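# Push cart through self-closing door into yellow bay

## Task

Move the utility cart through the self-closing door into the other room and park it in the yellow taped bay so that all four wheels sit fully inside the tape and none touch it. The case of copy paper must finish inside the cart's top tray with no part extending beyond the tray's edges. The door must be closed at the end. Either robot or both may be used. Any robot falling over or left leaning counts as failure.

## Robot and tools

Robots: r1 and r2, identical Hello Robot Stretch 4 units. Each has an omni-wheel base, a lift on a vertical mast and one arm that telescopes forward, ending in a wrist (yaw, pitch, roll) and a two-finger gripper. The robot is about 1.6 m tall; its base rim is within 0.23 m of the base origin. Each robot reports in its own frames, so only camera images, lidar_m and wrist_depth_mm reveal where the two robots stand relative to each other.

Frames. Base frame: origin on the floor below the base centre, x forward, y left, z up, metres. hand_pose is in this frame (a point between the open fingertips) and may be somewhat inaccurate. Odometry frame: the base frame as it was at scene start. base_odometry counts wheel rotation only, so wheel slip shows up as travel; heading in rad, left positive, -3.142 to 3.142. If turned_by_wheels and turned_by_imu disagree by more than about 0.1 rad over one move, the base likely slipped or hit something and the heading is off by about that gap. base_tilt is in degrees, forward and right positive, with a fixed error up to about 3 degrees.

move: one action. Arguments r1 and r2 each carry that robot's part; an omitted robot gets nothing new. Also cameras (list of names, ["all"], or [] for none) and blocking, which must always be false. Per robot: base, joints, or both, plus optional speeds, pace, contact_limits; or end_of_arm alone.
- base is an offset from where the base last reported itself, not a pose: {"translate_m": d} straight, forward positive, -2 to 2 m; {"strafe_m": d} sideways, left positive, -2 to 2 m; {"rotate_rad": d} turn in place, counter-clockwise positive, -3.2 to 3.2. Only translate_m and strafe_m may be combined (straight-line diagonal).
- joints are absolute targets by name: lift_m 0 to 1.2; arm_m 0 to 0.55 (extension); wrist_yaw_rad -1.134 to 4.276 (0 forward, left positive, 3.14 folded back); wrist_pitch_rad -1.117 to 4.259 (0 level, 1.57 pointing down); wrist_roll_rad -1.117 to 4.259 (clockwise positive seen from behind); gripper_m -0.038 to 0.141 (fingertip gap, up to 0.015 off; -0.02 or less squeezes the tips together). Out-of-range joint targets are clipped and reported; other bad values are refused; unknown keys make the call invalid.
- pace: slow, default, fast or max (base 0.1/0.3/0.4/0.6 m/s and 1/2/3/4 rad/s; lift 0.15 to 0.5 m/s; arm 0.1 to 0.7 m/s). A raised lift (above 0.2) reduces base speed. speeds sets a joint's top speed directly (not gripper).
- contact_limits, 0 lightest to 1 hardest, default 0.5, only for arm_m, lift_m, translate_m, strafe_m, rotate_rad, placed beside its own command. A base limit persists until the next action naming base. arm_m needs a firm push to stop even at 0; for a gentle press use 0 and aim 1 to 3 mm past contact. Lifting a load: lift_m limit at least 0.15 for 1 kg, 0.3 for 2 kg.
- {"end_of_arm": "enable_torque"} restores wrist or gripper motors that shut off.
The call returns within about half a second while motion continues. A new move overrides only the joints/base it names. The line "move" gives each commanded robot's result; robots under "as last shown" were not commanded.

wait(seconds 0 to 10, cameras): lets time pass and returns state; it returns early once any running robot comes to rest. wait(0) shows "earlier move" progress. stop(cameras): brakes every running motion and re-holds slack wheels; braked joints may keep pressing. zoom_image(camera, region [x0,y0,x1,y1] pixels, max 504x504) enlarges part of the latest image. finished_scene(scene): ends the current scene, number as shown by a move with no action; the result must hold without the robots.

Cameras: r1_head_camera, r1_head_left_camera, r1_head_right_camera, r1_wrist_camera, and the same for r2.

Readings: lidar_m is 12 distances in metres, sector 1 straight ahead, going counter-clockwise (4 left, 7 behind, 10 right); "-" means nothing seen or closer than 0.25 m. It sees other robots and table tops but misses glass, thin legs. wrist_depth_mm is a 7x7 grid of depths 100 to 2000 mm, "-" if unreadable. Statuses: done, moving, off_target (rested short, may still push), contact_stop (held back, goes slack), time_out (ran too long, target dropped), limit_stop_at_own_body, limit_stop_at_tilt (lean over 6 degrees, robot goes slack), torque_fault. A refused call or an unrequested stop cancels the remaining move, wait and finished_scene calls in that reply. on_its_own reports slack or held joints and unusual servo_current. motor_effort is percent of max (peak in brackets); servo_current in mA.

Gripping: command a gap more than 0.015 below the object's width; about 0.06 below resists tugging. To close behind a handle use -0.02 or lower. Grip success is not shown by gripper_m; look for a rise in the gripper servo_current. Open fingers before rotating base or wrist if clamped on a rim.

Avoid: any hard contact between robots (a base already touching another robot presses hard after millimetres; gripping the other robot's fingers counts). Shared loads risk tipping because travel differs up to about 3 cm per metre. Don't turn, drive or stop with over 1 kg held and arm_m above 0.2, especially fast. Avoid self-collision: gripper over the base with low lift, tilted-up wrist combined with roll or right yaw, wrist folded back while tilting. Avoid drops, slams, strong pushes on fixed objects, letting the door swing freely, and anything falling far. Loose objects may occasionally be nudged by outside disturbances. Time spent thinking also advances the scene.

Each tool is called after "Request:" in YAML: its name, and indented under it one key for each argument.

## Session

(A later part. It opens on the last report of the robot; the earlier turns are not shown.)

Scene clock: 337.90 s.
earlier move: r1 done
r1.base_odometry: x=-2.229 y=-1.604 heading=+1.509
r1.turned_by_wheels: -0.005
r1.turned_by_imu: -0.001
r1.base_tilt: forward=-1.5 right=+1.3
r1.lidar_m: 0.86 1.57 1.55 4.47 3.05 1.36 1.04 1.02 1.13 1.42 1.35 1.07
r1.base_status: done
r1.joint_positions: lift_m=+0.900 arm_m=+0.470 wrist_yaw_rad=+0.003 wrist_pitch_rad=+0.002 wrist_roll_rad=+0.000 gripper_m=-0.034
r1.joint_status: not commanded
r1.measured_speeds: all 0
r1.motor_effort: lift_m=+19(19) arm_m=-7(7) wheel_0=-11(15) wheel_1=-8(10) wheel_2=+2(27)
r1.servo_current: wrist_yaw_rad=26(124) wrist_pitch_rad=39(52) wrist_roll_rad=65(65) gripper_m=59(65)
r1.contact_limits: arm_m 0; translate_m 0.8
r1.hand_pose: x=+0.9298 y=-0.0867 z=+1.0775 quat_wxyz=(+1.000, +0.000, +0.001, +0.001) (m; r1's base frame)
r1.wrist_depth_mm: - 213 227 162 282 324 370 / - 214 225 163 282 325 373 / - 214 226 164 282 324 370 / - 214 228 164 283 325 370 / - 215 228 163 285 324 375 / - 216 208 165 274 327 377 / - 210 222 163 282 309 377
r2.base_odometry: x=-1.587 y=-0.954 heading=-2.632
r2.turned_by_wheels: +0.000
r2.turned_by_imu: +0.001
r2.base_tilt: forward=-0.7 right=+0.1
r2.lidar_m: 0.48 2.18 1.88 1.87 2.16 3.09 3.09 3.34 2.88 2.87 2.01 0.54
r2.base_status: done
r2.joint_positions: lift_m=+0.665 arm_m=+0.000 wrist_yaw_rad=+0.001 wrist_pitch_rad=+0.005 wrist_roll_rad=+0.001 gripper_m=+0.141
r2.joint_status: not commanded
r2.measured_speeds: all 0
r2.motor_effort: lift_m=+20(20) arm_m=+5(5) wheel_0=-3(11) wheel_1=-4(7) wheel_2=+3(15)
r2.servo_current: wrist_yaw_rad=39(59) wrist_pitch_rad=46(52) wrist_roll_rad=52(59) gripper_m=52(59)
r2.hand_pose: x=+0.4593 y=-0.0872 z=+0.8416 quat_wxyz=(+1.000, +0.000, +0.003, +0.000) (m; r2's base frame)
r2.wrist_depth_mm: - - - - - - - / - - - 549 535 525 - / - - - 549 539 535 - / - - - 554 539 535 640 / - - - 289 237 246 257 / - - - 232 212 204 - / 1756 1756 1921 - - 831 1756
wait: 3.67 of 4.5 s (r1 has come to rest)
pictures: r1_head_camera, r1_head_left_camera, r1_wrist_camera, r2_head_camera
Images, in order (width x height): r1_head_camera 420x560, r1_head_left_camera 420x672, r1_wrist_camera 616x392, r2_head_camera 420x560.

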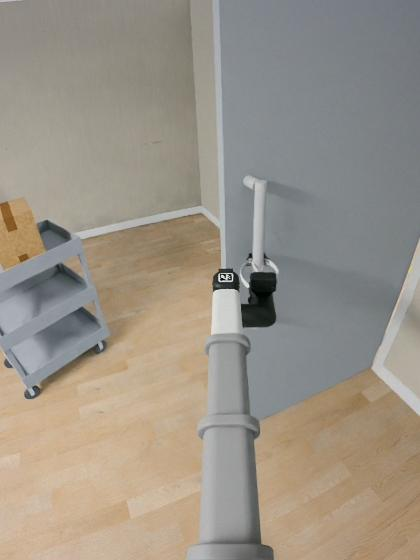

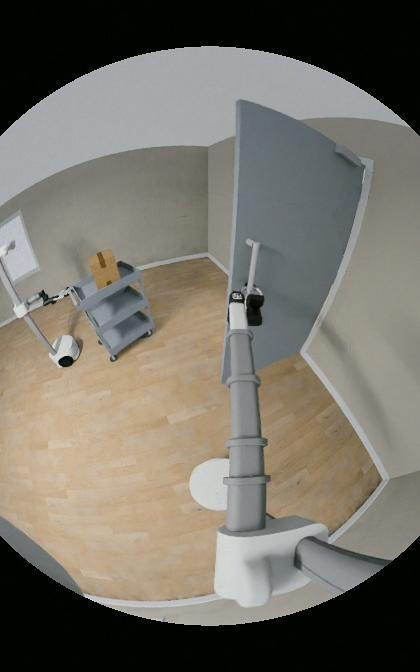

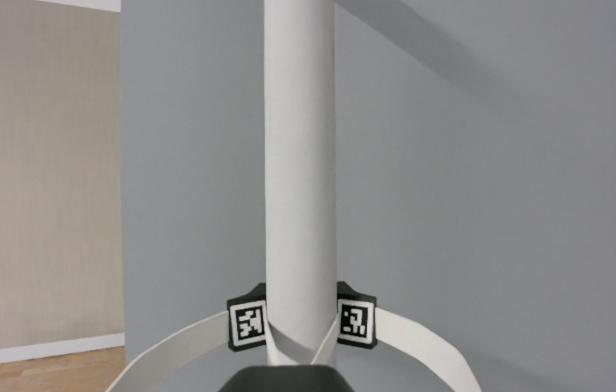

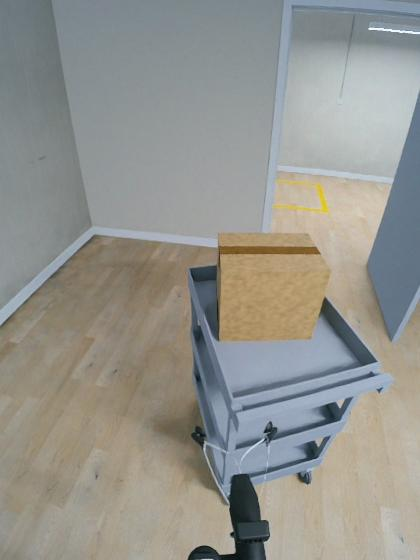

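Request:
move:
  blocking: false
  r2: {"base":{"strafe_m":0.45}}

Request:
wait:
  seconds: 3

Request:
move:
  blocking: false
  r2: {"base":{"translate_m":0.92,"strafe_m":0.27}}

Request:
wait:
  seconds: 5

Request:
move:
  blocking: false
  r2: {"base":{"rotate_rad":-1.37}}

Request:
wait:
  seconds: 3
  cameras: ["r2_head_camera","r2_wrist_camera"]

Scene clock: 356.30 s.
move: r2 moving
r1: as last shown
r1.turned_by_wheels: +0.000
r1.turned_by_imu: +0.000
r1.base_tilt: forward=-1.6 right=+1.3
r1.lidar_m: 0.85 1.54 1.54 4.49 3.09 1.39 1.06 1.03 1.11 1.41 1.37 1.06
r1.motor_effort: lift_m=+19(19) arm_m=-7(7) wheel_0=-12(12) wheel_1=-8(8) wheel_2=+2(3)
r1.servo_current: wrist_yaw_rad=72(72) wrist_pitch_rad=46(46) wrist_roll_rad=46(52) gripper_m=59(65)
r1.contact_limits: arm_m 0; translate_m 0.8
r1.wrist_depth_mm: - 214 226 162 281 322 370 / - 214 227 163 282 320 368 / - 215 227 163 282 324 373 / - 214 229 164 283 324 373 / - 215 227 164 285 325 375 / - 216 208 165 273 325 375 / - 210 222 163 279 309 375
r2.base_odometry: x=-1.569 y=-0.986 heading=-2.632
r2.turned_by_wheels: +0.000
r2.turned_by_imu: +0.001
r2.base_tilt: forward=-0.7 right=+0.1
r2.lidar_m: 0.52 2.14 1.84 1.84 2.12 3.08 3.08 3.39 2.92 2.89 0.77 0.54
r2.base_status: strafe_m moving
r2.joint_positions: lift_m=+0.665 arm_m=+0.000 wrist_yaw_rad=+0.001 wrist_pitch_rad=+0.005 wrist_roll_rad=+0.001 gripper_m=+0.141
r2.joint_status: not commanded
r2.measured_speeds: translate_m=-0.001 strafe_m=+0.140 rotate_rad=+0.003 lift_m=+0.000 arm_m=+0.000 wrist_yaw_rad=+0.000 wrist_pitch_rad=+0.000 wrist_roll_rad=+0.000
r2.motor_effort: lift_m=+19(20) arm_m=+5(5) wheel_0=-10(11) wheel_1=+10(10) wheel_2=+1(2)
r2.servo_current: wrist_yaw_rad=52(59) wrist_pitch_rad=46(52) wrist_roll_rad=39(59) gripper_m=46(52)
r2.hand_pose: x=+0.4593 y=-0.0872 z=+0.8416 quat_wxyz=(+1.000, +0.000, +0.003, +0.000) (m; r2's base frame)
r2.wrist_depth_mm: - - - - - - - / - - - - 535 530 - / - - - - 539 535 - / - - - 798 549 535 640 / - - - 459 234 241 252 / - - - 324 212 204 - / 1756 1863 1863 - - - 1756
pictures: none

Scene clock: 358.63 s.
earlier move: r2 done
r1.base_odometry: x=-2.229 y=-1.604 heading=+1.509
r1.turned_by_wheels: +0.000
r1.turned_by_imu: +0.000
r1.base_tilt: forward=-1.5 right=+1.3
r1.lidar_m: 0.85 1.54 1.54 4.45 3.08 1.37 1.06 1.03 1.14 1.41 1.37 1.06
r1.base_status: not commanded
r1.joint_positions: lift_m=+0.900 arm_m=+0.470 wrist_yaw_rad=+0.003 wrist_pitch_rad=+0.002 wrist_roll_rad=+0.000 gripper_m=-0.034
r1.joint_status: not commanded
r1.measured_speeds: all 0
r1.motor_effort: lift_m=+19(19) arm_m=-7(7) wheel_0=-11(12) wheel_1=-8(8) wheel_2=+2(3)
r1.servo_current: wrist_yaw_rad=52(72) wrist_pitch_rad=46(52) wrist_roll_rad=46(72) gripper_m=59(72)
r1.contact_limits: arm_m 0; translate_m 0.8
r1.hand_pose: x=+0.9298 y=-0.0867 z=+1.0775 quat_wxyz=(+1.000, +0.000, +0.001, +0.001) (m; r1's base frame)
r1.wrist_depth_mm: - 214 225 162 281 324 373 / - 214 227 163 283 322 370 / - 216 227 164 283 324 370 / - 215 228 164 283 324 368 / - 216 228 164 283 325 373 / - 216 208 165 274 327 375 / - 210 223 163 281 309 377
r2.base_odometry: x=-1.367 y=-1.347 heading=-2.632
r2.turned_by_wheels: +0.000
r2.turned_by_imu: +0.000
r2.base_tilt: forward=-0.7 right=+0.1
r2.lidar_m: 2.86 1.70 1.46 1.45 1.64 2.94 2.95 3.45 3.29 2.54 0.71 0.75
r2.base_status: done
r2.joint_positions: lift_m=+0.665 arm_m=+0.000 wrist_yaw_rad=-0.002 wrist_pitch_rad=+0.005 wrist_roll_rad=+0.001 gripper_m=+0.141
r2.joint_status: not commanded
r2.measured_speeds: all 0
r2.motor_effort: lift_m=+19(20) arm_m=+5(5) wheel_0=-2(16) wheel_1=+1(12) wheel_2=+1(2)
r2.servo_current: wrist_yaw_rad=33(59) wrist_pitch_rad=46(52) wrist_roll_rad=52(59) gripper_m=52(59)
r2.hand_pose: x=+0.4591 y=-0.0879 z=+0.8416 quat_wxyz=(+1.000, +0.000, +0.003, -0.001) (m; r2's base frame)
r2.wrist_depth_mm: - - - - - - - / - - - - - - 668 / - - - - - - 634 / - - - - - - 574 / - - - - - - - / - 191 - - - 204 - / - 1756 1863 - 1921 - -
wait: 2.33 of 3 s (r2 has come to rest)
pictures: none

Scene clock: 359.13 s.
move: r2 moving
r1: as last shown
r1.base_tilt: forward=-1.6 right=+1.3
r1.lidar_m: 0.84 1.56 1.57 4.49 3.06 1.38 1.03 1.03 1.12 1.41 1.38 1.05
r1.motor_effort: lift_m=+19(19) arm_m=-7(7) wheel_0=-11(12) wheel_1=-8(8) wheel_2=+2(2)
r1.servo_current: wrist_yaw_rad=52(65) wrist_pitch_rad=46(46) wrist_roll_rad=33(72) gripper_m=59(59)
r1.contact_limits: arm_m 0; translate_m 0.8
r1.wrist_depth_mm: - 215 226 161 282 322 368 / - 214 228 163 282 322 368 / - 214 228 164 283 322 370 / - 215 228 164 282 324 370 / - 216 229 164 285 324 375 / - 216 208 165 274 324 373 / - 210 222 163 282 309 377
r2.base_odometry: x=-1.390 y=-1.370 heading=-2.632
r2.turned_by_wheels: +0.000
r2.turned_by_imu: +0.000
r2.base_tilt: forward=-0.7 right=+0.1
r2.lidar_m: 2.82 1.67 1.44 1.40 1.65 2.91 3.00 3.49 3.30 2.49 0.68 0.75
r2.base_status: translate_m moving; strafe_m moving
r2.joint_positions: lift_m=+0.665 arm_m=+0.000 wrist_yaw_rad=-0.002 wrist_pitch_rad=+0.005 wrist_roll_rad=+0.001 gripper_m=+0.141
r2.joint_status: not commanded
r2.measured_speeds: translate_m=+0.121 strafe_m=+0.035 rotate_rad=-0.003 lift_m=+0.000 arm_m=+0.000 wrist_yaw_rad=+0.000 wrist_pitch_rad=+0.000 wrist_roll_rad=+0.000
r2.motor_effort: lift_m=+20(20) arm_m=+4(5) wheel_0=+5(11) wheel_1=+9(10) wheel_2=-12(12)
r2.servo_current: wrist_yaw_rad=39(52) wrist_pitch_rad=46(46) wrist_roll_rad=46(52) gripper_m=52(59)
r2.hand_pose: x=+0.4591 y=-0.0879 z=+0.8416 quat_wxyz=(+1.000, +0.000, +0.003, -0.001) (m; r2's base frame)
r2.wrist_depth_mm: - - - - - - - / - - - - - - 683 / - - - - - - 640 / - - - - - - 609 / - - - - - - - / - 192 - - - 204 - / - 1808 1921 - 1863 - -
pictures: none

Scene clock: 363.27 s.
earlier move: r2 done
r1.base_odometry: x=-2.229 y=-1.604 heading=+1.509
r1.turned_by_wheels: +0.000
r1.turned_by_imu: +0.000
r1.base_tilt: forward=-1.6 right=+1.3
r1.lidar_m: 0.87 1.56 1.54 4.46 3.10 1.34 1.05 1.03 1.12 1.41 1.38 1.06
r1.base_status: not commanded
r1.joint_positions: lift_m=+0.900 arm_m=+0.470 wrist_yaw_rad=+0.003 wrist_pitch_rad=+0.002 wrist_roll_rad=+0.000 gripper_m=-0.034
r1.joint_status: not commanded
r1.measured_speeds: all 0
r1.motor_effort: lift_m=+19(19) arm_m=-7(7) wheel_0=-12(12) wheel_1=-8(8) wheel_2=+2(3)
r1.servo_current: wrist_yaw_rad=52(78) wrist_pitch_rad=46(52) wrist_roll_rad=52(72) gripper_m=65(72)
r1.contact_limits: arm_m 0; translate_m 0.8
r1.hand_pose: x=+0.9298 y=-0.0867 z=+1.0775 quat_wxyz=(+1.000, +0.000, +0.001, +0.001) (m; r1's base frame)
r1.wrist_depth_mm: - 213 226 162 282 324 370 / - 214 226 163 282 320 370 / - 215 227 164 283 324 373 / - 214 228 163 283 322 373 / - 216 229 164 285 324 375 / - 215 208 164 273 327 375 / - 210 223 163 279 307 379
r2.base_odometry: x=-2.038 y=-2.031 heading=-2.632
r2.turned_by_wheels: +0.000
r2.turned_by_imu: +0.002
r2.base_tilt: forward=-0.7 right=+0.0
r2.lidar_m: 1.90 1.10 0.96 0.94 1.11 1.91 3.78 4.38 0.79 0.69 0.71 2.00
r2.base_status: done
r2.joint_positions: lift_m=+0.665 arm_m=+0.000 wrist_yaw_rad=-0.002 wrist_pitch_rad=+0.005 wrist_roll_rad=+0.001 gripper_m=+0.141
r2.joint_status: not commanded
r2.measured_speeds: all 0
r2.motor_effort: lift_m=+20(20) arm_m=+5(5) wheel_0=+4(11) wheel_1=+3(11) wheel_2=-4(13)
r2.servo_current: wrist_yaw_rad=33(59) wrist_pitch_rad=46(52) wrist_roll_rad=52(65) gripper_m=52(59)
r2.hand_pose: x=+0.4591 y=-0.0879 z=+0.8416 quat_wxyz=(+1.000, +0.000, +0.003, -0.001) (m; r2's base frame)
r2.wrist_depth_mm: - - 1921 - - - - / - - 1921 - - - - / - - 1983 - - - - / - - 1921 - - - - / - - - - - - - / - 189 216 157 187 185 - / - - 1661 - - - -
wait: 4.13 of 5 s (r2 has come to rest)
pictures: none

Scene clock: 363.77 s.
move: r2 moving
r1: as last shown
r1.lidar_m: 0.87 1.55 1.55 4.48 3.05 1.39 1.04 1.03 1.12 1.39 1.38 1.04
r1.motor_effort: lift_m=+19(19) arm_m=-7(7) wheel_0=-12(12) wheel_1=-8(8) wheel_2=+2(2)
r1.servo_current: wrist_yaw_rad=46(65) wrist_pitch_rad=39(46) wrist_roll_rad=59(59) gripper_m=59(65)
r1.contact_limits: arm_m 0; translate_m 0.8
r1.wrist_depth_mm: - 213 226 162 281 325 373 / - 215 227 163 282 324 370 / - 215 227 164 282 320 373 / - 215 227 164 283 324 373 / - 215 227 164 283 329 370 / - 216 208 164 276 325 377 / - 211 223 163 281 309 375
r2.base_odometry: x=-2.038 y=-2.031 heading=-2.884
r2.turned_by_wheels: -0.252
r2.turned_by_imu: -0.245
r2.base_tilt: forward=-0.7 right=+0.1
r2.lidar_m: 2.01 1.37 0.97 0.93 0.98 1.39 3.87 3.98 3.92 0.71 0.69 2.11
r2.base_status: rotate_rad moving
r2.joint_positions: lift_m=+0.665 arm_m=+0.000 wrist_yaw_rad=-0.002 wrist_pitch_rad=+0.005 wrist_roll_rad=+0.001 gripper_m=+0.141
r2.joint_status: not commanded
r2.measured_speeds: translate_m=+0.000 strafe_m=+0.001 rotate_rad=-0.975 lift_m=+0.000 arm_m=+0.000 wrist_yaw_rad=+0.000 wrist_pitch_rad=+0.000 wrist_roll_rad=+0.000
r2.motor_effort: lift_m=+19(20) arm_m=+5(5) wheel_0=+9(13) wheel_1=+9(10) wheel_2=+10(12)
r2.servo_current: wrist_yaw_rad=46(52) wrist_pitch_rad=46(52) wrist_roll_rad=46(52) gripper_m=52(59)
r2.hand_pose: x=+0.4591 y=-0.0879 z=+0.8416 quat_wxyz=(+1.000, +0.000, +0.003, -0.001) (m; r2's base frame)
r2.wrist_depth_mm: - - - - - - - / - 1808 - - - - - / - 1808 - - - - - / - 1863 - - - - - / - 1756 - - - - - / - 189 - 157 187 204 - / - 1661 1661 - - 1708 1756
pictures: none

Scene clock: 365.23 s.
earlier move: r2 done
r1.base_odometry: x=-2.229 y=-1.604 heading=+1.509
r1.turned_by_wheels: +0.000
r1.turned_by_imu: +0.000
r1.base_tilt: forward=-1.6 right=+1.3
r1.lidar_m: 0.85 1.56 1.56 4.47 3.09 1.38 1.06 1.03 1.12 1.41 1.37 1.04
r1.base_status: not commanded
r1.joint_positions: lift_m=+0.900 arm_m=+0.470 wrist_yaw_rad=+0.003 wrist_pitch_rad=+0.002 wrist_roll_rad=+0.000 gripper_m=-0.034
r1.joint_status: not commanded
r1.measured_speeds: all 0
r1.motor_effort: lift_m=+19(19) arm_m=-7(7) wheel_0=-12(12) wheel_1=-8(8) wheel_2=+2(3)
r1.servo_current: wrist_yaw_rad=59(65) wrist_pitch_rad=46(52) wrist_roll_rad=59(59) gripper_m=59(65)
r1.contact_limits: arm_m 0; translate_m 0.8
r1.hand_pose: x=+0.9298 y=-0.0867 z=+1.0775 quat_wxyz=(+1.000, +0.000, +0.001, +0.001) (m; r1's base frame)
r1.wrist_depth_mm: - 214 226 162 283 324 373 / - 215 227 163 282 322 370 / - 215 227 164 285 324 370 / - 216 227 164 285 324 370 / - 215 229 164 285 324 375 / - 216 208 164 274 327 375 / - 210 222 163 279 309 379
r2.base_odometry: x=-2.038 y=-2.031 heading=+2.282
r2.turned_by_wheels: -1.117
r2.turned_by_imu: -1.087
r2.base_tilt: forward=-0.7 right=+0.1
r2.lidar_m: 0.68 2.14 2.03 1.43 1.02 0.94 1.00 1.31 3.19 3.89 3.97 0.72
r2.base_status: done
r2.joint_positions: lift_m=+0.665 arm_m=+0.000 wrist_yaw_rad=-0.002 wrist_pitch_rad=+0.005 wrist_roll_rad=+0.001 gripper_m=+0.141
r2.joint_status: not commanded
r2.measured_speeds: all 0
r2.motor_effort: lift_m=+20(20) arm_m=+5(5) wheel_0=+5(13) wheel_1=+3(11) wheel_2=+4(12)
r2.servo_current: wrist_yaw_rad=46(59) wrist_pitch_rad=46(52) wrist_roll_rad=52(52) gripper_m=52(59)
r2.hand_pose: x=+0.4591 y=-0.0879 z=+0.8416 quat_wxyz=(+1.000, +0.000, +0.003, -0.001) (m; r2's base frame)
r2.wrist_depth_mm: - - - - - - - / - - - 549 512 - - / - - - 549 517 - - / - - - 539 512 500 - / - - 480 473 466 466 459 / - - 492 1921 198 189 - / 1863 1756 1808 - - - 1756
wait: 1.47 of 3 s (r2 has come to rest)
pictures: r2_head_camera, r2_wrist_camera
Images, in order (width x height): r2_head_camera 420x560, r2_wrist_camera 616x392.

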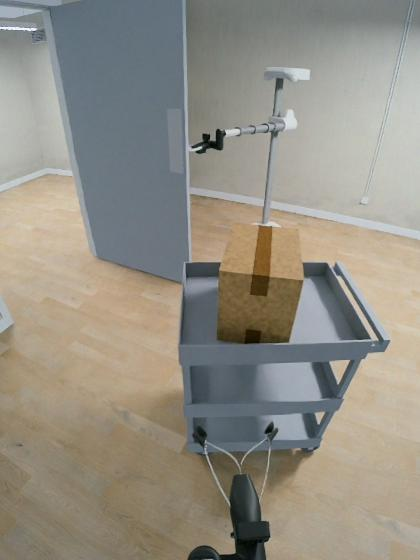

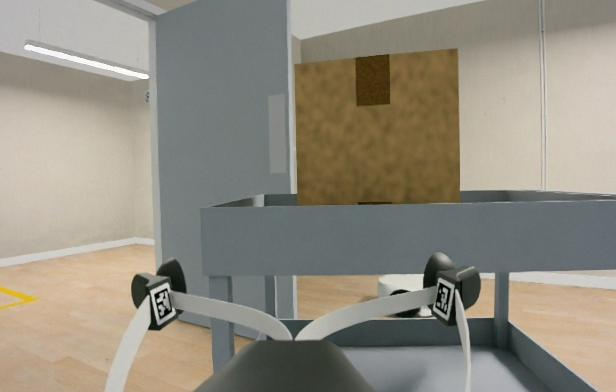

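Request:
move:
  blocking: false
  r2: {"base":{"translate_m":0.5,"strafe_m":0.02},"pace":"slow","contact_limits":{"translate_m":0.6}}

Request:
wait:
  seconds: 6.5
  cameras: ["r2_head_camera","r2_wrist_camera"]

Scene clock: 372.50 s.
move: r2 moving
r1: as last shown
r1.base_tilt: forward=-1.5 right=+1.3
r1.lidar_m: 0.86 1.55 1.55 4.47 3.10 1.36 1.05 1.04 1.14 1.41 1.37 1.04
r1.motor_effort: lift_m=+19(19) arm_m=-7(7) wheel_0=-11(12) wheel_1=-8(8) wheel_2=+2(2)
r1.servo_current: wrist_yaw_rad=59(59) wrist_pitch_rad=39(46) wrist_roll_rad=33(78) gripper_m=59(65)
r1.contact_limits: arm_m 0; translate_m 0.8
r1.wrist_depth_mm: - 213 226 162 282 324 370 / - 213 227 164 282 322 368 / - 215 226 164 283 322 375 / - 215 228 164 285 324 370 / - 216 227 164 285 327 373 / - 216 208 164 274 325 375 / - 211 222 163 279 309 377
r2.base_odometry: x=-2.047 y=-2.022 heading=+2.283
r2.turned_by_wheels: +0.000
r2.turned_by_imu: +0.001
r2.base_tilt: forward=-0.7 right=+0.1
r2.lidar_m: 0.69 2.14 2.02 1.48 1.02 0.96 1.00 1.34 3.20 3.89 4.00 0.72
r2.base_status: translate_m moving; strafe_m moving
r2.joint_positions: lift_m=+0.665 arm_m=+0.000 wrist_yaw_rad=-0.002 wrist_pitch_rad=+0.005 wrist_roll_rad=+0.001 gripper_m=+0.141
r2.joint_status: not commanded
r2.measured_speeds: translate_m=+0.049 strafe_m=+0.002 rotate_rad=-0.001 lift_m=+0.000 arm_m=+0.000 wrist_yaw_rad=+0.000 wrist_pitch_rad=+0.000 wrist_roll_rad=+0.000
r2.motor_effort: lift_m=+19(20) arm_m=+5(5) wheel_0=+4(9) wheel_1=+8(8) wheel_2=-7(10)
r2.servo_current: wrist_yaw_rad=52(52) wrist_pitch_rad=39(52) wrist_roll_rad=33(59) gripper_m=52(59)
r2.contact_limits: translate_m 0.6
r2.hand_pose: x=+0.4591 y=-0.0879 z=+0.8416 quat_wxyz=(+1.000, +0.000, +0.003, -0.001) (m; r2's base frame)
r2.wrist_depth_mm: - - - - - - - / - - - 530 504 - - / - - - 544 508 - - / - - - 530 504 492 - / - - 473 466 452 452 449 / - - 484 1921 - 204 - / 1808 1756 1708 - - - 1756
pictures: none

Scene clock: 378.30 s.
earlier move: r2 done
r1.base_odometry: x=-2.229 y=-1.604 heading=+1.509
r1.turned_by_wheels: +0.000
r1.turned_by_imu: +0.000
r1.base_tilt: forward=-1.6 right=+1.3
r1.lidar_m: 0.88 1.28 1.47 4.47 3.04 1.38 1.04 1.02 1.12 1.41 1.36 1.04
r1.base_status: not commanded
r1.joint_positions: lift_m=+0.900 arm_m=+0.470 wrist_yaw_rad=+0.003 wrist_pitch_rad=+0.002 wrist_roll_rad=+0.000 gripper_m=-0.034
r1.joint_status: not commanded
r1.measured_speeds: all 0
r1.motor_effort: lift_m=+19(19) arm_m=-7(7) wheel_0=-12(12) wheel_1=-8(8) wheel_2=+2(3)
r1.servo_current: wrist_yaw_rad=46(85) wrist_pitch_rad=46(52) wrist_roll_rad=52(78) gripper_m=59(65)
r1.contact_limits: arm_m 0; translate_m 0.8
r1.hand_pose: x=+0.9298 y=-0.0867 z=+1.0775 quat_wxyz=(+1.000, +0.000, +0.001, +0.001) (m; r1's base frame)
r1.wrist_depth_mm: - 213 227 163 281 324 373 / - 215 225 163 282 324 370 / - 215 227 163 283 322 370 / - 215 228 164 282 324 373 / - 216 228 164 283 325 373 / - 216 208 165 274 327 370 / - 210 222 163 279 307 375
r2.base_odometry: x=-2.380 y=-1.666 heading=+2.283
r2.turned_by_wheels: +0.000
r2.turned_by_imu: +0.002
r2.base_tilt: forward=-0.7 right=+0.1
r2.lidar_m: 0.45 0.50 1.78 1.84 1.48 1.37 1.44 1.92 4.01 4.13 0.67 0.49
r2.base_status: done
r2.joint_positions: lift_m=+0.665 arm_m=+0.000 wrist_yaw_rad=-0.002 wrist_pitch_rad=+0.005 wrist_roll_rad=+0.001 gripper_m=+0.141
r2.joint_status: not commanded
r2.measured_speeds: all 0
r2.motor_effort: lift_m=+20(20) arm_m=+5(5) wheel_0=+5(12) wheel_1=+6(8) wheel_2=-7(19)
r2.servo_current: wrist_yaw_rad=46(65) wrist_pitch_rad=46(52) wrist_roll_rad=39(65) gripper_m=52(59)
r2.contact_limits: translate_m 0.6
r2.hand_pose: x=+0.4590 y=-0.0881 z=+0.8416 quat_wxyz=(+1.000, +0.000, +0.003, -0.001) (m; r2's base frame)
r2.wrist_depth_mm: - - 315 298 285 276 - / - - 317 304 286 278 - / - - 320 304 289 279 - / - - 320 306 291 282 - / 244 242 243 240 240 239 238 / 246 244 243 241 242 239 239 / - 1708 - - - - -
wait: 5.80 of 6.5 s (r2 has come to rest)
pictures: r2_head_camera, r2_wrist_camera
Images, in order (width x height): r2_head_camera 420x560, r2_wrist_camera 616x392.

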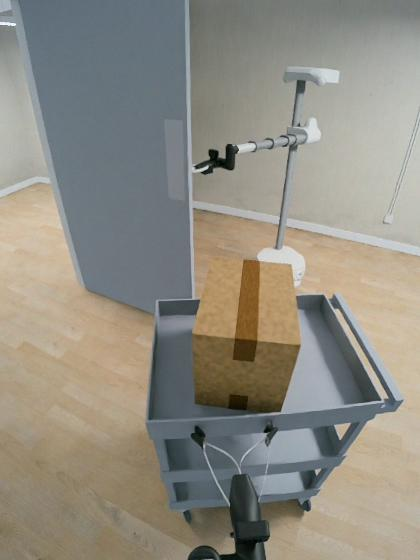

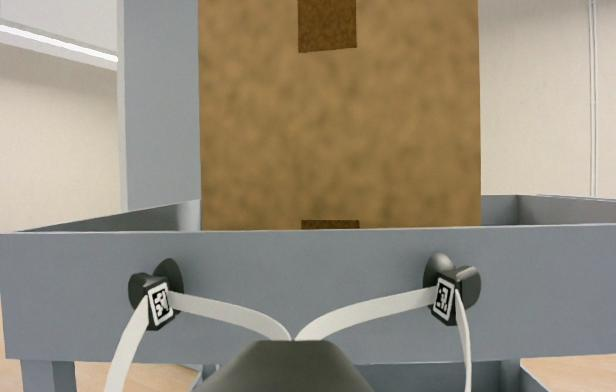

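Request:
move:
  blocking: false
  r2: {"base":{"translate_m":-0.04,"strafe_m":0.15}}

Request:
wait:
  seconds: 2

Request:
move:
  blocking: false
  r2: {"base":{"translate_m":0.3,"strafe_m":-0.02},"pace":"slow","contact_limits":{"translate_m":0.6}}

Request:
wait:
  seconds: 4.5
  cameras: ["r2_head_camera","r2_wrist_camera"]

Scene clock: 391.93 s.
move: r2 moving
r1: as last shown
r1.base_tilt: forward=-1.5 right=+1.3
r1.lidar_m: 0.84 1.27 1.47 4.47 3.08 1.38 1.08 1.03 1.11 1.39 1.35 1.05
r1.motor_effort: lift_m=+19(19) arm_m=-7(7) wheel_0=-11(12) wheel_1=-8(8) wheel_2=+2(2)
r1.servo_current: wrist_yaw_rad=72(72) wrist_pitch_rad=39(52) wrist_roll_rad=59(59) gripper_m=65(65)
r1.contact_limits: arm_m 0; translate_m 0.8
r1.wrist_depth_mm: - 213 225 161 282 325 370 / - 214 226 163 282 322 368 / - 215 228 164 282 325 373 / - 215 228 164 282 322 373 / - 216 228 164 285 325 375 / - 215 208 165 276 327 375 / - 210 222 163 279 310 375
r2.base_odometry: x=-2.398 y=-1.693 heading=+2.283
r2.turned_by_wheels: +0.001
r2.turned_by_imu: +0.001
r2.base_tilt: forward=-0.7 right=+0.1
r2.lidar_m: 0.46 1.98 1.75 1.82 1.42 1.36 1.41 1.88 4.03 4.16 0.68 0.50
r2.base_status: translate_m moving; strafe_m moving
r2.joint_positions: lift_m=+0.665 arm_m=+0.000 wrist_yaw_rad=-0.002 wrist_pitch_rad=+0.005 wrist_roll_rad=+0.001 gripper_m=+0.141
r2.joint_status: not commanded
r2.measured_speeds: translate_m=-0.032 strafe_m=+0.123 rotate_rad=-0.002 lift_m=+0.000 arm_m=+0.000 wrist_yaw_rad=+0.000 wrist_pitch_rad=+0.000 wrist_roll_rad=+0.000
r2.motor_effort: lift_m=+19(20) arm_m=+5(5) wheel_0=-11(12) wheel_1=+10(10) wheel_2=+7(8)
r2.servo_current: wrist_yaw_rad=46(46) wrist_pitch_rad=46(46) wrist_roll_rad=46(52) gripper_m=52(59)
r2.hand_pose: x=+0.4590 y=-0.0881 z=+0.8416 quat_wxyz=(+1.000, +0.000, +0.003, -0.001) (m; r2's base frame)
r2.wrist_depth_mm: - - 325 312 297 285 - / - - 327 315 300 286 - / - - 329 317 303 289 - / - - 330 319 303 289 668 / 251 249 249 248 248 247 247 / 252 250 251 250 249 248 249 / 1756 - 1576 - - - 1708
pictures: none

Scene clock: 393.27 s.
earlier move: r2 done
r1.base_odometry: x=-2.229 y=-1.604 heading=+1.509
r1.turned_by_wheels: +0.000
r1.turned_by_imu: +0.000
r1.base_tilt: forward=-1.5 right=+1.3
r1.lidar_m: 0.85 1.28 1.42 4.48 3.06 1.38 1.06 1.02 1.14 1.41 1.36 1.06
r1.base_status: not commanded
r1.joint_positions: lift_m=+0.900 arm_m=+0.470 wrist_yaw_rad=+0.003 wrist_pitch_rad=+0.002 wrist_roll_rad=+0.000 gripper_m=-0.034
r1.joint_status: not commanded
r1.measured_speeds: all 0
r1.motor_effort: lift_m=+19(19) arm_m=-7(7) wheel_0=-11(12) wheel_1=-8(8) wheel_2=+2(3)
r1.servo_current: wrist_yaw_rad=52(72) wrist_pitch_rad=39(52) wrist_roll_rad=46(65) gripper_m=59(72)
r1.contact_limits: arm_m 0; translate_m 0.8
r1.hand_pose: x=+0.9298 y=-0.0867 z=+1.0775 quat_wxyz=(+1.000, +0.000, +0.001, +0.001) (m; r1's base frame)
r1.wrist_depth_mm: - 213 225 161 282 322 368 / - 214 228 163 282 322 373 / - 215 227 164 282 324 368 / - 215 228 164 283 322 373 / - 215 228 165 283 325 373 / - 216 208 165 274 329 373 / - 210 223 163 279 307 377
r2.base_odometry: x=-2.467 y=-1.794 heading=+2.283
r2.turned_by_wheels: +0.000
r2.turned_by_imu: +0.000
r2.base_tilt: forward=-0.7 right=+0.1
r2.lidar_m: 0.50 1.76 1.67 1.72 1.36 1.27 1.33 1.75 4.13 4.25 0.76 0.52
r2.base_status: done
r2.joint_positions: lift_m=+0.665 arm_m=+0.000 wrist_yaw_rad=-0.002 wrist_pitch_rad=+0.005 wrist_roll_rad=+0.001 gripper_m=+0.141
r2.joint_status: not commanded
r2.measured_speeds: all 0
r2.motor_effort: lift_m=+19(20) arm_m=+5(5) wheel_0=-3(14) wheel_1=+2(10) wheel_2=+5(9)
r2.servo_current: wrist_yaw_rad=46(59) wrist_pitch_rad=39(52) wrist_roll_rad=33(59) gripper_m=52(59)
r2.hand_pose: x=+0.4590 y=-0.0881 z=+0.8416 quat_wxyz=(+1.000, +0.000, +0.003, -0.001) (m; r2's base frame)
r2.wrist_depth_mm: - - - - 349 330 317 / - - - 1464 351 332 320 / - - - 1430 353 334 324 / - - - - 355 338 325 / - - 278 278 276 276 274 / - - 216 278 199 204 277 / 1863 1808 1708 - - - 707
wait: 1.33 of 2 s (r2 has come to rest)
pictures: none

Scene clock: 393.77 s.
move: r2 moving
r1: as last shown
r1.lidar_m: 0.84 1.29 1.46 4.48 3.11 1.36 1.06 1.03 1.12 1.39 1.38 1.07
r1.motor_effort: lift_m=+19(19) arm_m=-7(7) wheel_0=-12(12) wheel_1=-8(8) wheel_2=+2(2)
r1.servo_current: wrist_yaw_rad=46(65) wrist_pitch_rad=39(46) wrist_roll_rad=46(65) gripper_m=59(65)
r1.contact_limits: arm_m 0; translate_m 0.8
r1.wrist_depth_mm: - 213 226 162 282 322 368 / - 215 226 163 281 322 368 / - 216 226 164 283 324 370 / - 215 228 164 282 324 368 / - 215 227 164 285 325 375 / - 216 208 165 274 327 375 / - 210 223 163 281 309 375
r2.base_odometry: x=-2.475 y=-1.784 heading=+2.283
r2.turned_by_wheels: +0.000
r2.turned_by_imu: +0.001
r2.base_tilt: forward=-0.7 right=+0.0
r2.lidar_m: 0.50 1.76 1.64 1.73 1.37 1.28 1.34 1.76 4.14 4.25 0.73 0.50
r2.base_status: translate_m moving; strafe_m moving
r2.joint_positions: lift_m=+0.665 arm_m=+0.000 wrist_yaw_rad=-0.002 wrist_pitch_rad=+0.005 wrist_roll_rad=+0.001 gripper_m=+0.141
r2.joint_status: not commanded
r2.measured_speeds: translate_m=+0.048 strafe_m=-0.003 rotate_rad=+0.000 lift_m=+0.000 arm_m=+0.000 wrist_yaw_rad=+0.000 wrist_pitch_rad=+0.000 wrist_roll_rad=+0.000
r2.motor_effort: lift_m=+19(20) arm_m=+5(5) wheel_0=+6(7) wheel_1=+6(7) wheel_2=-8(9)
r2.servo_current: wrist_yaw_rad=39(46) wrist_pitch_rad=39(46) wrist_roll_rad=52(59) gripper_m=52(52)
r2.contact_limits: translate_m 0.6
r2.hand_pose: x=+0.4590 y=-0.0881 z=+0.8416 quat_wxyz=(+1.000, +0.000, +0.003, -0.001) (m; r2's base frame)
r2.wrist_depth_mm: - - - - 338 322 310 / - - - 1430 342 324 312 / - - - 1464 343 325 314 / - - - - 349 327 315 / - - 268 267 266 265 265 / - - 268 268 211 204 266 / 1863 1756 1708 - - - 691
pictures: none

Scene clock: 397.57 s.
earlier move: r2 done
r1.base_odometry: x=-2.229 y=-1.604 heading=+1.509
r1.turned_by_wheels: +0.000
r1.turned_by_imu: +0.000
r1.base_tilt: forward=-1.5 right=+1.3
r1.lidar_m: 0.84 1.03 3.96 4.47 3.07 1.37 1.07 1.03 1.13 1.41 1.37 1.04
r1.base_status: not commanded
r1.joint_positions: lift_m=+0.900 arm_m=+0.470 wrist_yaw_rad=+0.003 wrist_pitch_rad=+0.002 wrist_roll_rad=+0.000 gripper_m=-0.034
r1.joint_status: not commanded
r1.measured_speeds: all 0
r1.motor_effort: lift_m=+19(19) arm_m=-7(7) wheel_0=-11(12) wheel_1=-8(8) wheel_2=+2(2)
r1.servo_current: wrist_yaw_rad=52(72) wrist_pitch_rad=46(52) wrist_roll_rad=59(65) gripper_m=52(65)
r1.contact_limits: arm_m 0; translate_m 0.8
r1.hand_pose: x=+0.9298 y=-0.0867 z=+1.0775 quat_wxyz=(+1.000, +0.000, +0.001, +0.001) (m; r1's base frame)
r1.wrist_depth_mm: - 214 226 162 283 324 373 / - 214 226 163 282 324 370 / - 215 228 163 283 324 370 / - 215 228 164 283 324 370 / - 215 228 164 285 325 370 / - 216 208 164 273 327 377 / - 208 222 163 281 309 375
r2.base_odometry: x=-2.648 y=-1.554 heading=+2.283
r2.turned_by_wheels: +0.000
r2.turned_by_imu: +0.003
r2.base_tilt: forward=-0.7 right=+0.0
r2.lidar_m: 0.46 1.73 1.55 1.60 1.64 1.53 1.61 2.16 4.24 4.36 0.65 0.49
r2.base_status: done
r2.joint_positions: lift_m=+0.665 arm_m=+0.000 wrist_yaw_rad=-0.003 wrist_pitch_rad=+0.005 wrist_roll_rad=+0.001 gripper_m=+0.141
r2.joint_status: not commanded
r2.measured_speeds: all 0
r2.motor_effort: lift_m=+20(20) arm_m=+5(5) wheel_0=+4(17) wheel_1=+4(8) wheel_2=-5(18)
r2.servo_current: wrist_yaw_rad=52(65) wrist_pitch_rad=39(52) wrist_roll_rad=39(65) gripper_m=52(59)
r2.contact_limits: translate_m 0.6
r2.hand_pose: x=+0.4590 y=-0.0883 z=+0.8416 quat_wxyz=(+1.000, +0.000, +0.003, -0.001) (m; r2's base frame)
r2.wrist_depth_mm: - - - 320 297 278 - / - - - 322 300 279 - / - - - 325 303 282 - / - - - 327 303 285 640 / - 259 254 250 245 239 236 / - 263 255 250 245 239 237 / 1863 296 - - - - -
wait: 3.80 of 4.5 s (r2 has come to rest)
pictures: r2_head_camera, r2_wrist_camera
Images, in order (width x height): r2_head_camera 420x560, r2_wrist_camera 616x392.

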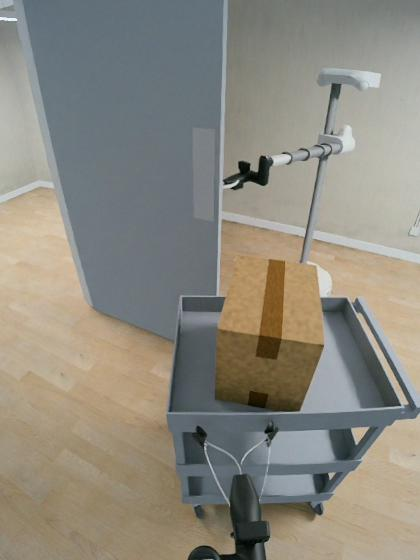

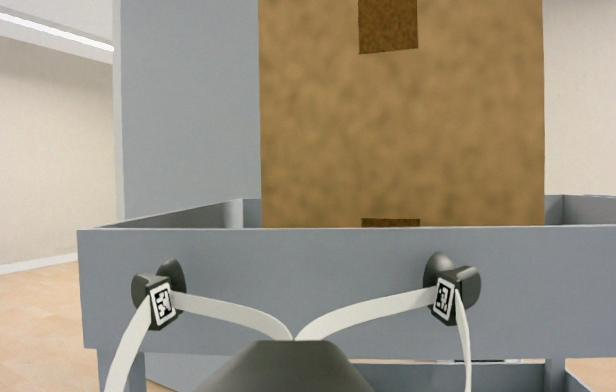

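Request:
move:
  blocking: false
  r2: {"base":{"translate_m":-0.03,"strafe_m":0.15}}

Request:
wait:
  seconds: 2

Request:
move:
  blocking: false
  r2: {"base":{"translate_m":0.26,"strafe_m":-0.03},"pace":"slow","contact_limits":{"translate_m":0.6}}

Request:
wait:
  seconds: 4.5
  cameras: ["r2_head_camera","r2_wrist_camera"]

Scene clock: 409.20 s.
move: r2 moving
r1: as last shown
r1.lidar_m: 0.85 1.06 3.96 4.44 3.07 1.38 1.07 1.04 1.13 1.40 1.38 1.05
r1.motor_effort: lift_m=+19(19) arm_m=-7(7) wheel_0=-12(12) wheel_1=-8(8) wheel_2=+2(3)
r1.servo_current: wrist_yaw_rad=65(72) wrist_pitch_rad=46(46) wrist_roll_rad=52(65) gripper_m=59(65)
r1.contact_limits: arm_m 0; translate_m 0.8
r1.wrist_depth_mm: - 214 225 162 283 322 373 / - 214 227 163 282 322 370 / - 215 228 164 283 324 373 / - 216 228 164 283 324 370 / - 215 228 165 283 324 373 / - 216 208 164 276 325 375 / - 207 222 163 279 309 377
r2.base_odometry: x=-2.668 y=-1.580 heading=+2.284
r2.turned_by_wheels: +0.001
r2.turned_by_imu: +0.001
r2.base_tilt: forward=-0.6 right=+0.1
r2.lidar_m: 0.47 1.77 1.51 1.58 1.63 1.53 1.57 2.10 4.27 4.41 0.67 0.50
r2.base_status: translate_m moving; strafe_m moving
r2.joint_positions: lift_m=+0.665 arm_m=+0.000 wrist_yaw_rad=-0.003 wrist_pitch_rad=+0.005 wrist_roll_rad=+0.001 gripper_m=+0.141
r2.joint_status: not commanded
r2.measured_speeds: translate_m=-0.027 strafe_m=+0.126 rotate_rad=+0.000 lift_m=+0.000 arm_m=+0.000 wrist_yaw_rad=+0.000 wrist_pitch_rad=+0.000 wrist_roll_rad=+0.000
r2.motor_effort: lift_m=+19(20) arm_m=+5(5) wheel_0=-8(11) wheel_1=+10(10) wheel_2=+8(9)
r2.servo_current: wrist_yaw_rad=39(52) wrist_pitch_rad=46(46) wrist_roll_rad=52(59) gripper_m=52(52)
r2.hand_pose: x=+0.4590 y=-0.0883 z=+0.8416 quat_wxyz=(+1.000, +0.000, +0.003, -0.001) (m; r2's base frame)
r2.wrist_depth_mm: - - - 330 310 291 277 / - - - 332 312 293 279 / - - - 334 315 296 281 / - - - 336 315 297 283 / - 268 263 257 252 246 244 / - - 262 257 212 246 244 / 1863 1661 - - - - -
pictures: none

Scene clock: 410.50 s.
earlier move: r2 done
r1.base_odometry: x=-2.229 y=-1.604 heading=+1.509
r1.turned_by_wheels: +0.000
r1.turned_by_imu: +0.000
r1.base_tilt: forward=-1.5 right=+1.3
r1.lidar_m: 0.84 1.06 3.93 4.49 3.07 1.37 1.07 1.03 1.15 1.40 1.38 1.04
r1.base_status: not commanded
r1.joint_positions: lift_m=+0.900 arm_m=+0.470 wrist_yaw_rad=+0.003 wrist_pitch_rad=+0.002 wrist_roll_rad=+0.000 gripper_m=-0.034
r1.joint_status: not commanded
r1.measured_speeds: all 0
r1.motor_effort: lift_m=+19(19) arm_m=-7(7) wheel_0=-11(12) wheel_1=-8(8) wheel_2=+2(3)
r1.servo_current: wrist_yaw_rad=52(72) wrist_pitch_rad=39(52) wrist_roll_rad=46(65) gripper_m=65(65)
r1.contact_limits: arm_m 0; translate_m 0.8
r1.hand_pose: x=+0.9298 y=-0.0867 z=+1.0775 quat_wxyz=(+1.000, +0.000, +0.001, +0.001) (m; r1's base frame)
r1.wrist_depth_mm: - 213 225 162 282 322 368 / - 213 226 163 283 322 370 / - 214 227 164 283 325 370 / - 215 227 163 283 324 368 / - 216 228 164 285 325 375 / - 216 208 164 272 325 375 / - 207 222 163 281 309 377
r2.base_odometry: x=-2.742 y=-1.675 heading=+2.284
r2.turned_by_wheels: +0.000
r2.turned_by_imu: +0.000
r2.base_tilt: forward=-0.7 right=+0.1
r2.lidar_m: 0.51 1.86 1.41 1.47 1.53 1.45 1.53 2.02 4.37 4.49 0.71 0.52
r2.base_status: done
r2.joint_positions: lift_m=+0.665 arm_m=+0.000 wrist_yaw_rad=-0.003 wrist_pitch_rad=+0.005 wrist_roll_rad=+0.001 gripper_m=+0.141
r2.joint_status: not commanded
r2.measured_speeds: all 0
r2.motor_effort: lift_m=+20(20) arm_m=+5(5) wheel_0=-1(13) wheel_1=+1(11) wheel_2=+6(9)
r2.servo_current: wrist_yaw_rad=46(65) wrist_pitch_rad=39(52) wrist_roll_rad=59(59) gripper_m=52(59)
r2.hand_pose: x=+0.4590 y=-0.0883 z=+0.8416 quat_wxyz=(+1.000, +0.000, +0.003, -0.001) (m; r2's base frame)
r2.wrist_depth_mm: - - - - 1182 340 322 / - - - - 1182 342 325 / - - - - 1138 345 329 / - - - - 366 347 329 / - - - 286 282 274 271 / - - - 286 199 204 272 / 1863 1756 - - - - -
wait: 1.30 of 2 s (r2 has come to rest)
pictures: none

Scene clock: 411.00 s.
move: r2 moving
r1: as last shown
r1.base_tilt: forward=-1.6 right=+1.3
r1.lidar_m: 0.85 1.03 3.95 4.47 3.10 1.39 1.08 1.03 1.12 1.41 1.36 1.06
r1.motor_effort: lift_m=+19(19) arm_m=-7(7) wheel_0=-11(12) wheel_1=-8(8) wheel_2=+2(2)
r1.servo_current: wrist_yaw_rad=46(65) wrist_pitch_rad=46(46) wrist_roll_rad=46(59) gripper_m=59(65)
r1.contact_limits: arm_m 0; translate_m 0.8
r1.wrist_depth_mm: - 213 226 162 283 322 370 / - 214 226 163 282 325 368 / - 215 226 163 283 324 373 / - 215 229 164 283 325 370 / - 216 227 163 283 327 373 / - 216 208 164 274 327 375 / - 208 223 163 279 307 377
r2.base_odometry: x=-2.749 y=-1.665 heading=+2.284
r2.turned_by_wheels: +0.000
r2.turned_by_imu: +0.000
r2.base_tilt: forward=-0.7 right=+0.1
r2.lidar_m: 0.49 1.88 1.40 1.48 1.57 1.45 1.53 2.06 4.37 4.51 0.68 0.53
r2.base_status: translate_m moving; strafe_m moving
r2.joint_positions: lift_m=+0.665 arm_m=+0.000 wrist_yaw_rad=-0.003 wrist_pitch_rad=+0.005 wrist_roll_rad=+0.001 gripper_m=+0.141
r2.joint_status: not commanded
r2.measured_speeds: translate_m=+0.049 strafe_m=-0.006 rotate_rad=+0.003 lift_m=+0.000 arm_m=+0.000 wrist_yaw_rad=+0.000 wrist_pitch_rad=+0.000 wrist_roll_rad=+0.000
r2.motor_effort: lift_m=+19(20) arm_m=+5(5) wheel_0=+3(8) wheel_1=+5(6) wheel_2=-9(10)
r2.servo_current: wrist_yaw_rad=46(52) wrist_pitch_rad=46(46) wrist_roll_rad=52(59) gripper_m=52(59)
r2.contact_limits: translate_m 0.6
r2.hand_pose: x=+0.4590 y=-0.0883 z=+0.8416 quat_wxyz=(+1.000, +0.000, +0.003, -0.001) (m; r2's base frame)
r2.wrist_depth_mm: - - - - 1138 329 314 / - - - - 1138 332 315 / - - - - 1160 332 317 / - - - - 353 336 320 / - - - 276 270 264 260 / - - - 277 196 264 262 / 1863 1808 - - - - -
pictures: none

Scene clock: 414.40 s.
earlier move: r2 done
r1.base_odometry: x=-2.229 y=-1.604 heading=+1.509
r1.turned_by_wheels: +0.000
r1.turned_by_imu: +0.000
r1.base_tilt: forward=-1.5 right=+1.3
r1.lidar_m: 0.84 0.91 3.93 4.47 3.05 1.39 1.05 1.03 1.10 1.40 1.36 1.06
r1.base_status: not commanded
r1.joint_positions: lift_m=+0.900 arm_m=+0.470 wrist_yaw_rad=+0.003 wrist_pitch_rad=+0.002 wrist_roll_rad=+0.000 gripper_m=-0.034
r1.joint_status: not commanded
r1.measured_speeds: all 0
r1.motor_effort: lift_m=+19(19) arm_m=-7(7) wheel_0=-12(12) wheel_1=-8(8) wheel_2=+2(3)
r1.servo_current: wrist_yaw_rad=72(72) wrist_pitch_rad=46(52) wrist_roll_rad=46(65) gripper_m=59(72)
r1.contact_limits: arm_m 0; translate_m 0.8
r1.hand_pose: x=+0.9298 y=-0.0867 z=+1.0775 quat_wxyz=(+1.000, +0.000, +0.001, +0.001) (m; r1's base frame)
r1.wrist_depth_mm: - 213 226 162 283 320 373 / - 213 226 164 282 324 370 / - 214 227 164 283 320 370 / - 215 227 164 285 324 370 / - 216 228 164 283 325 373 / - 215 208 164 274 327 375 / 676 144 222 163 281 309 377
r2.base_odometry: x=-2.889 y=-1.459 heading=+2.284
r2.turned_by_wheels: +0.000
r2.turned_by_imu: +0.002
r2.base_tilt: forward=-0.7 right=+0.0
r2.lidar_m: 0.48 1.54 1.33 1.38 1.78 1.71 1.76 2.30 4.45 4.55 0.59 0.49
r2.base_status: done
r2.joint_positions: lift_m=+0.665 arm_m=+0.000 wrist_yaw_rad=-0.003 wrist_pitch_rad=+0.005 wrist_roll_rad=+0.001 gripper_m=+0.141
r2.joint_status: not commanded
r2.measured_speeds: all 0
r2.motor_effort: lift_m=+20(20) arm_m=+5(5) wheel_0=+5(12) wheel_1=+4(8) wheel_2=-5(17)
r2.servo_current: wrist_yaw_rad=52(59) wrist_pitch_rad=46(52) wrist_roll_rad=52(59) gripper_m=59(59)
r2.contact_limits: translate_m 0.6
r2.hand_pose: x=+0.4590 y=-0.0883 z=+0.8416 quat_wxyz=(+1.000, +0.000, +0.003, -0.001) (m; r2's base frame)
r2.wrist_depth_mm: - - - 336 312 282 263 / - - - 338 315 285 263 / - - - 342 317 286 266 / - - - - 317 287 268 / - - 277 262 248 231 224 / - 1537 273 260 242 230 225 / 1863 1708 297 - - - -
wait: 3.40 of 4.5 s (r2 has come to rest)
pictures: r2_head_camera, r2_wrist_camera
Images, in order (width x height): r2_head_camera 420x560, r2_wrist_camera 616x392.

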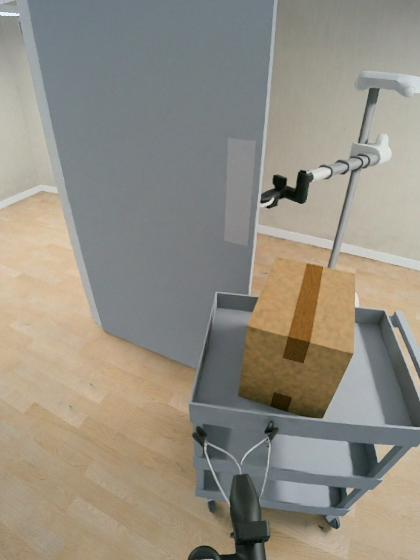

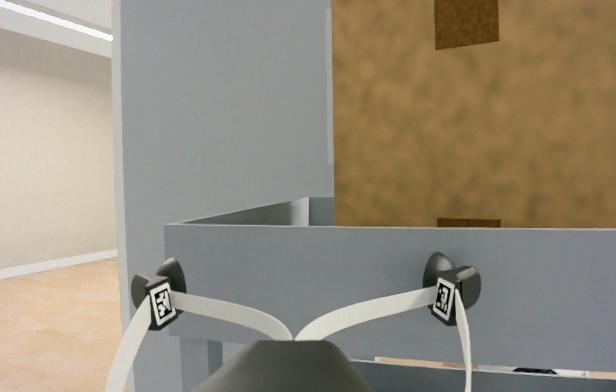

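Request:
move:
  blocking: false
  r2: {"base":{"translate_m":-0.25,"strafe_m":-1.4}}

Request:
wait:
  seconds: 7

Request:
move:
  blocking: false
  r2: {"base":{"rotate_rad":1.475}}

Request:
wait:
  seconds: 4
  cameras: ["r2_head_camera","r2_head_right_camera"]

Scene clock: 436.40 s.
move: r2 moving
r1: as last shown
r1.base_tilt: forward=-1.5 right=+1.2
r1.lidar_m: 0.84 0.92 3.93 4.45 3.07 1.38 1.05 1.01 1.11 1.41 1.38 1.06
r1.motor_effort: lift_m=+19(19) arm_m=-7(7) wheel_0=-11(12) wheel_1=-8(8) wheel_2=+2(3)
r1.servo_current: wrist_yaw_rad=65(65) wrist_pitch_rad=46(46) wrist_roll_rad=39(59) gripper_m=65(65)
r1.contact_limits: arm_m 0; translate_m 0.8
r1.wrist_depth_mm: - 213 226 162 282 324 368 / - 214 227 163 282 324 368 / - 215 227 164 283 324 370 / - 215 228 163 282 324 373 / - 216 227 164 282 325 373 / - 216 208 165 274 324 375 / 691 144 222 162 281 309 375
r2.base_odometry: x=-2.861 y=-1.442 heading=+2.285
r2.turned_by_wheels: +0.000
r2.turned_by_imu: +0.001
r2.base_tilt: forward=-0.7 right=+0.0
r2.lidar_m: 0.46 1.56 1.37 1.42 1.81 1.71 1.76 2.34 4.43 4.47 0.59 0.49
r2.base_status: translate_m moving; strafe_m moving
r2.joint_positions: lift_m=+0.665 arm_m=+0.000 wrist_yaw_rad=-0.003 wrist_pitch_rad=+0.005 wrist_roll_rad=+0.001 gripper_m=+0.141
r2.joint_status: not commanded
r2.measured_speeds: translate_m=-0.021 strafe_m=-0.126 rotate_rad=+0.005 lift_m=+0.000 arm_m=+0.000 wrist_yaw_rad=+0.008 wrist_pitch_rad=+0.000 wrist_roll_rad=+0.000
r2.motor_effort: lift_m=+20(20) arm_m=+4(5) wheel_0=+10(17) wheel_1=-9(11) wheel_2=+4(6)
r2.servo_current: wrist_yaw_rad=59(59) wrist_pitch_rad=46(46) wrist_roll_rad=46(59) gripper_m=52(52)
r2.hand_pose: x=+0.4590 y=-0.0882 z=+0.8416 quat_wxyz=(+1.000, +0.000, +0.003, -0.001) (m; r2's base frame)
r2.wrist_depth_mm: - - - 334 306 276 255 / - - - 338 307 278 258 / - - - 340 309 278 258 / - - - 343 312 282 262 / - 296 277 260 245 231 222 / - 297 198 260 200 231 224 / 1808 1756 - - - - -
pictures: none

Scene clock: 442.07 s.
earlier move: r2 done
r1.base_odometry: x=-2.229 y=-1.604 heading=+1.509
r1.turned_by_wheels: +0.000
r1.turned_by_imu: +0.000
r1.base_tilt: forward=-1.6 right=+1.3
r1.lidar_m: 0.85 0.89 1.55 4.47 3.08 1.38 1.07 1.04 1.13 1.41 1.39 1.07
r1.base_status: not commanded
r1.joint_positions: lift_m=+0.900 arm_m=+0.470 wrist_yaw_rad=+0.003 wrist_pitch_rad=+0.002 wrist_roll_rad=+0.000 gripper_m=-0.034
r1.joint_status: not commanded
r1.measured_speeds: all 0
r1.motor_effort: lift_m=+19(19) arm_m=-7(7) wheel_0=-12(12) wheel_1=-8(8) wheel_2=+2(3)
r1.servo_current: wrist_yaw_rad=59(72) wrist_pitch_rad=46(52) wrist_roll_rad=33(72) gripper_m=65(72)
r1.contact_limits: arm_m 0; translate_m 0.8
r1.hand_pose: x=+0.9298 y=-0.0867 z=+1.0775 quat_wxyz=(+1.000, +0.000, +0.001, +0.001) (m; r1's base frame)
r1.wrist_depth_mm: - 214 226 162 282 322 368 / - 214 226 163 283 322 370 / - 214 227 164 283 324 373 / - 214 228 164 283 324 373 / - 215 228 164 283 324 370 / - 215 208 165 274 327 377 / 691 144 223 163 281 307 375
r2.base_odometry: x=-1.667 y=-0.731 heading=+2.285
r2.turned_by_wheels: +0.000
r2.turned_by_imu: +0.000
r2.base_tilt: forward=-0.7 right=+0.0
r2.lidar_m: 1.82 1.05 0.98 2.76 2.27 2.14 2.20 2.95 3.12 3.22 2.76 2.61
r2.base_status: done
r2.joint_positions: lift_m=+0.665 arm_m=+0.000 wrist_yaw_rad=-0.001 wrist_pitch_rad=+0.005 wrist_roll_rad=+0.001 gripper_m=+0.141
r2.joint_status: not commanded
r2.measured_speeds: all 0
r2.motor_effort: lift_m=+20(20) arm_m=+5(5) wheel_0=+3(17) wheel_1=+0(11) wheel_2=+5(8)
r2.servo_current: wrist_yaw_rad=26(59) wrist_pitch_rad=39(52) wrist_roll_rad=52(59) gripper_m=46(59)
r2.hand_pose: x=+0.4591 y=-0.0878 z=+0.8416 quat_wxyz=(+1.000, +0.000, +0.003, -0.001) (m; r2's base frame)
r2.wrist_depth_mm: - - - - - - - / - - - - - - - / - - - - - - - / - - - - - - - / - - - - - - - / - - 1708 - - - - / 1863 1756 1576 - 1863 1708 1863
wait: 5.67 of 7 s (r2 has come to rest)
pictures: none

Scene clock: 442.57 s.
move: r2 moving
r1: as last shown
r1.base_tilt: forward=-1.5 right=+1.3
r1.lidar_m: 0.85 0.89 1.54 4.48 3.08 1.39 1.07 1.03 1.14 1.40 1.37 1.07
r1.motor_effort: lift_m=+19(19) arm_m=-7(7) wheel_0=-12(12) wheel_1=-8(8) wheel_2=+2(2)
r1.servo_current: wrist_yaw_rad=52(65) wrist_pitch_rad=39(46) wrist_roll_rad=59(65) gripper_m=52(72)
r1.contact_limits: arm_m 0; translate_m 0.8
r1.wrist_depth_mm: - 213 225 163 282 322 368 / - 214 227 163 282 324 370 / - 216 228 163 282 324 368 / - 215 229 164 283 325 370 / - 216 227 164 283 324 375 / - 216 208 165 274 327 375 / 683 144 221 163 279 307 377
r2.base_odometry: x=-1.667 y=-0.731 heading=+2.536
r2.turned_by_wheels: +0.251
r2.turned_by_imu: +0.244
r2.base_tilt: forward=-0.7 right=+0.1
r2.lidar_m: 1.82 0.99 1.46 2.57 2.13 2.13 2.39 3.13 3.11 3.17 2.61 2.62
r2.base_status: rotate_rad moving
r2.joint_positions: lift_m=+0.665 arm_m=+0.000 wrist_yaw_rad=-0.001 wrist_pitch_rad=+0.005 wrist_roll_rad=+0.001 gripper_m=+0.141
r2.joint_status: not commanded
r2.measured_speeds: translate_m=+0.000 strafe_m=+0.001 rotate_rad=+0.978 lift_m=+0.000 arm_m=+0.000 wrist_yaw_rad=+0.000 wrist_pitch_rad=+0.000 wrist_roll_rad=+0.000
r2.motor_effort: lift_m=+19(20) arm_m=+5(5) wheel_0=-4(8) wheel_1=-10(10) wheel_2=-11(11)
r2.servo_current: wrist_yaw_rad=52(59) wrist_pitch_rad=46(46) wrist_roll_rad=46(52) gripper_m=52(59)
r2.hand_pose: x=+0.4591 y=-0.0878 z=+0.8416 quat_wxyz=(+1.000, +0.000, +0.003, -0.001) (m; r2's base frame)
r2.wrist_depth_mm: 1808 - - - - - - / - - - - - - - / 1464 - - - - - - / - - - - - - - / - - - - - - - / - 200 - 1921 - - - / - 1756 1808 - 1863 1756 1708
pictures: none

Scene clock: 444.07 s.
earlier move: r2 done
r1.base_odometry: x=-2.229 y=-1.604 heading=+1.509
r1.turned_by_wheels: +0.000
r1.turned_by_imu: +0.000
r1.base_tilt: forward=-1.5 right=+1.3
r1.lidar_m: 0.86 0.91 1.76 4.49 3.06 1.39 1.06 1.03 1.11 1.40 1.37 1.07
r1.base_status: not commanded
r1.joint_positions: lift_m=+0.900 arm_m=+0.470 wrist_yaw_rad=+0.003 wrist_pitch_rad=+0.002 wrist_roll_rad=+0.000 gripper_m=-0.034
r1.joint_status: not commanded
r1.measured_speeds: all 0
r1.motor_effort: lift_m=+19(19) arm_m=-7(7) wheel_0=-12(12) wheel_1=-8(8) wheel_2=+2(2)
r1.servo_current: wrist_yaw_rad=65(78) wrist_pitch_rad=46(52) wrist_roll_rad=33(65) gripper_m=65(72)
r1.contact_limits: arm_m 0; translate_m 0.8
r1.hand_pose: x=+0.9298 y=-0.0867 z=+1.0775 quat_wxyz=(+1.000, +0.000, +0.001, +0.001) (m; r1's base frame)
r1.wrist_depth_mm: - 213 225 162 282 324 368 / - 214 227 163 282 320 370 / - 215 228 164 282 324 370 / - 215 227 163 285 324 370 / - 215 229 164 283 325 375 / - 215 208 165 274 327 375 / 691 144 221 163 281 307 377
r2.base_odometry: x=-1.667 y=-0.731 heading=-2.525
r2.turned_by_wheels: +1.222
r2.turned_by_imu: +1.190
r2.base_tilt: forward=-0.7 right=+0.1
r2.lidar_m: 2.72 2.33 2.12 2.15 2.63 3.12 3.18 2.90 2.63 1.88 1.13 1.02
r2.base_status: done
r2.joint_positions: lift_m=+0.665 arm_m=+0.000 wrist_yaw_rad=-0.001 wrist_pitch_rad=+0.005 wrist_roll_rad=+0.001 gripper_m=+0.141
r2.joint_status: not commanded
r2.measured_speeds: all 0
r2.motor_effort: lift_m=+20(20) arm_m=+4(5) wheel_0=-5(11) wheel_1=-4(10) wheel_2=-5(12)
r2.servo_current: wrist_yaw_rad=52(65) wrist_pitch_rad=46(52) wrist_roll_rad=39(59) gripper_m=59(59)
r2.hand_pose: x=+0.4591 y=-0.0878 z=+0.8416 quat_wxyz=(+1.000, +0.000, +0.003, -0.001) (m; r2's base frame)
r2.wrist_depth_mm: - - - - - - - / - - - - - - - / - - - - - - 866 / - - - - - - 854 / - - - - - - - / - - - - - 188 - / 1756 1756 1863 - 1863 1708 -
wait: 1.50 of 4 s (r2 has come to rest)
pictures: r2_head_camera, r2_head_right_camera
Images, in order (width x height): r2_head_camera 420x560, r2_head_right_camera 420x672.

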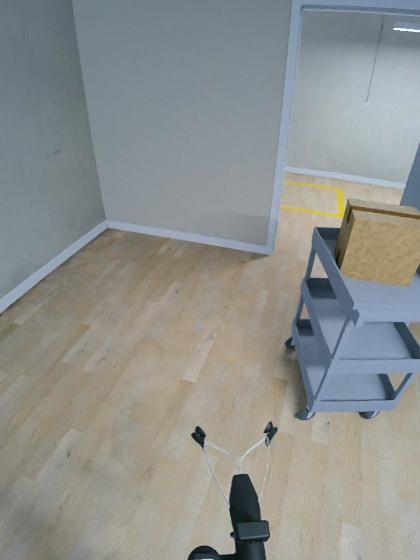

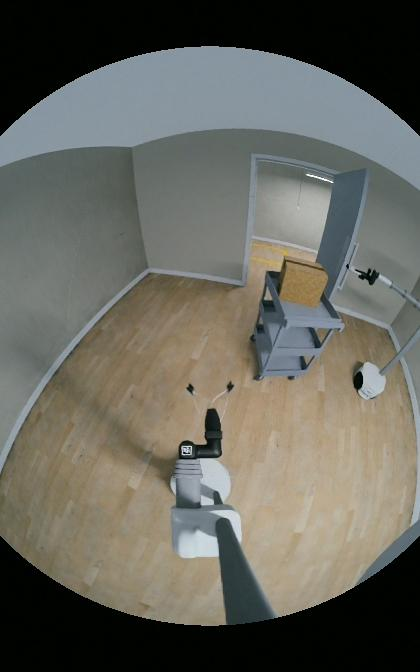

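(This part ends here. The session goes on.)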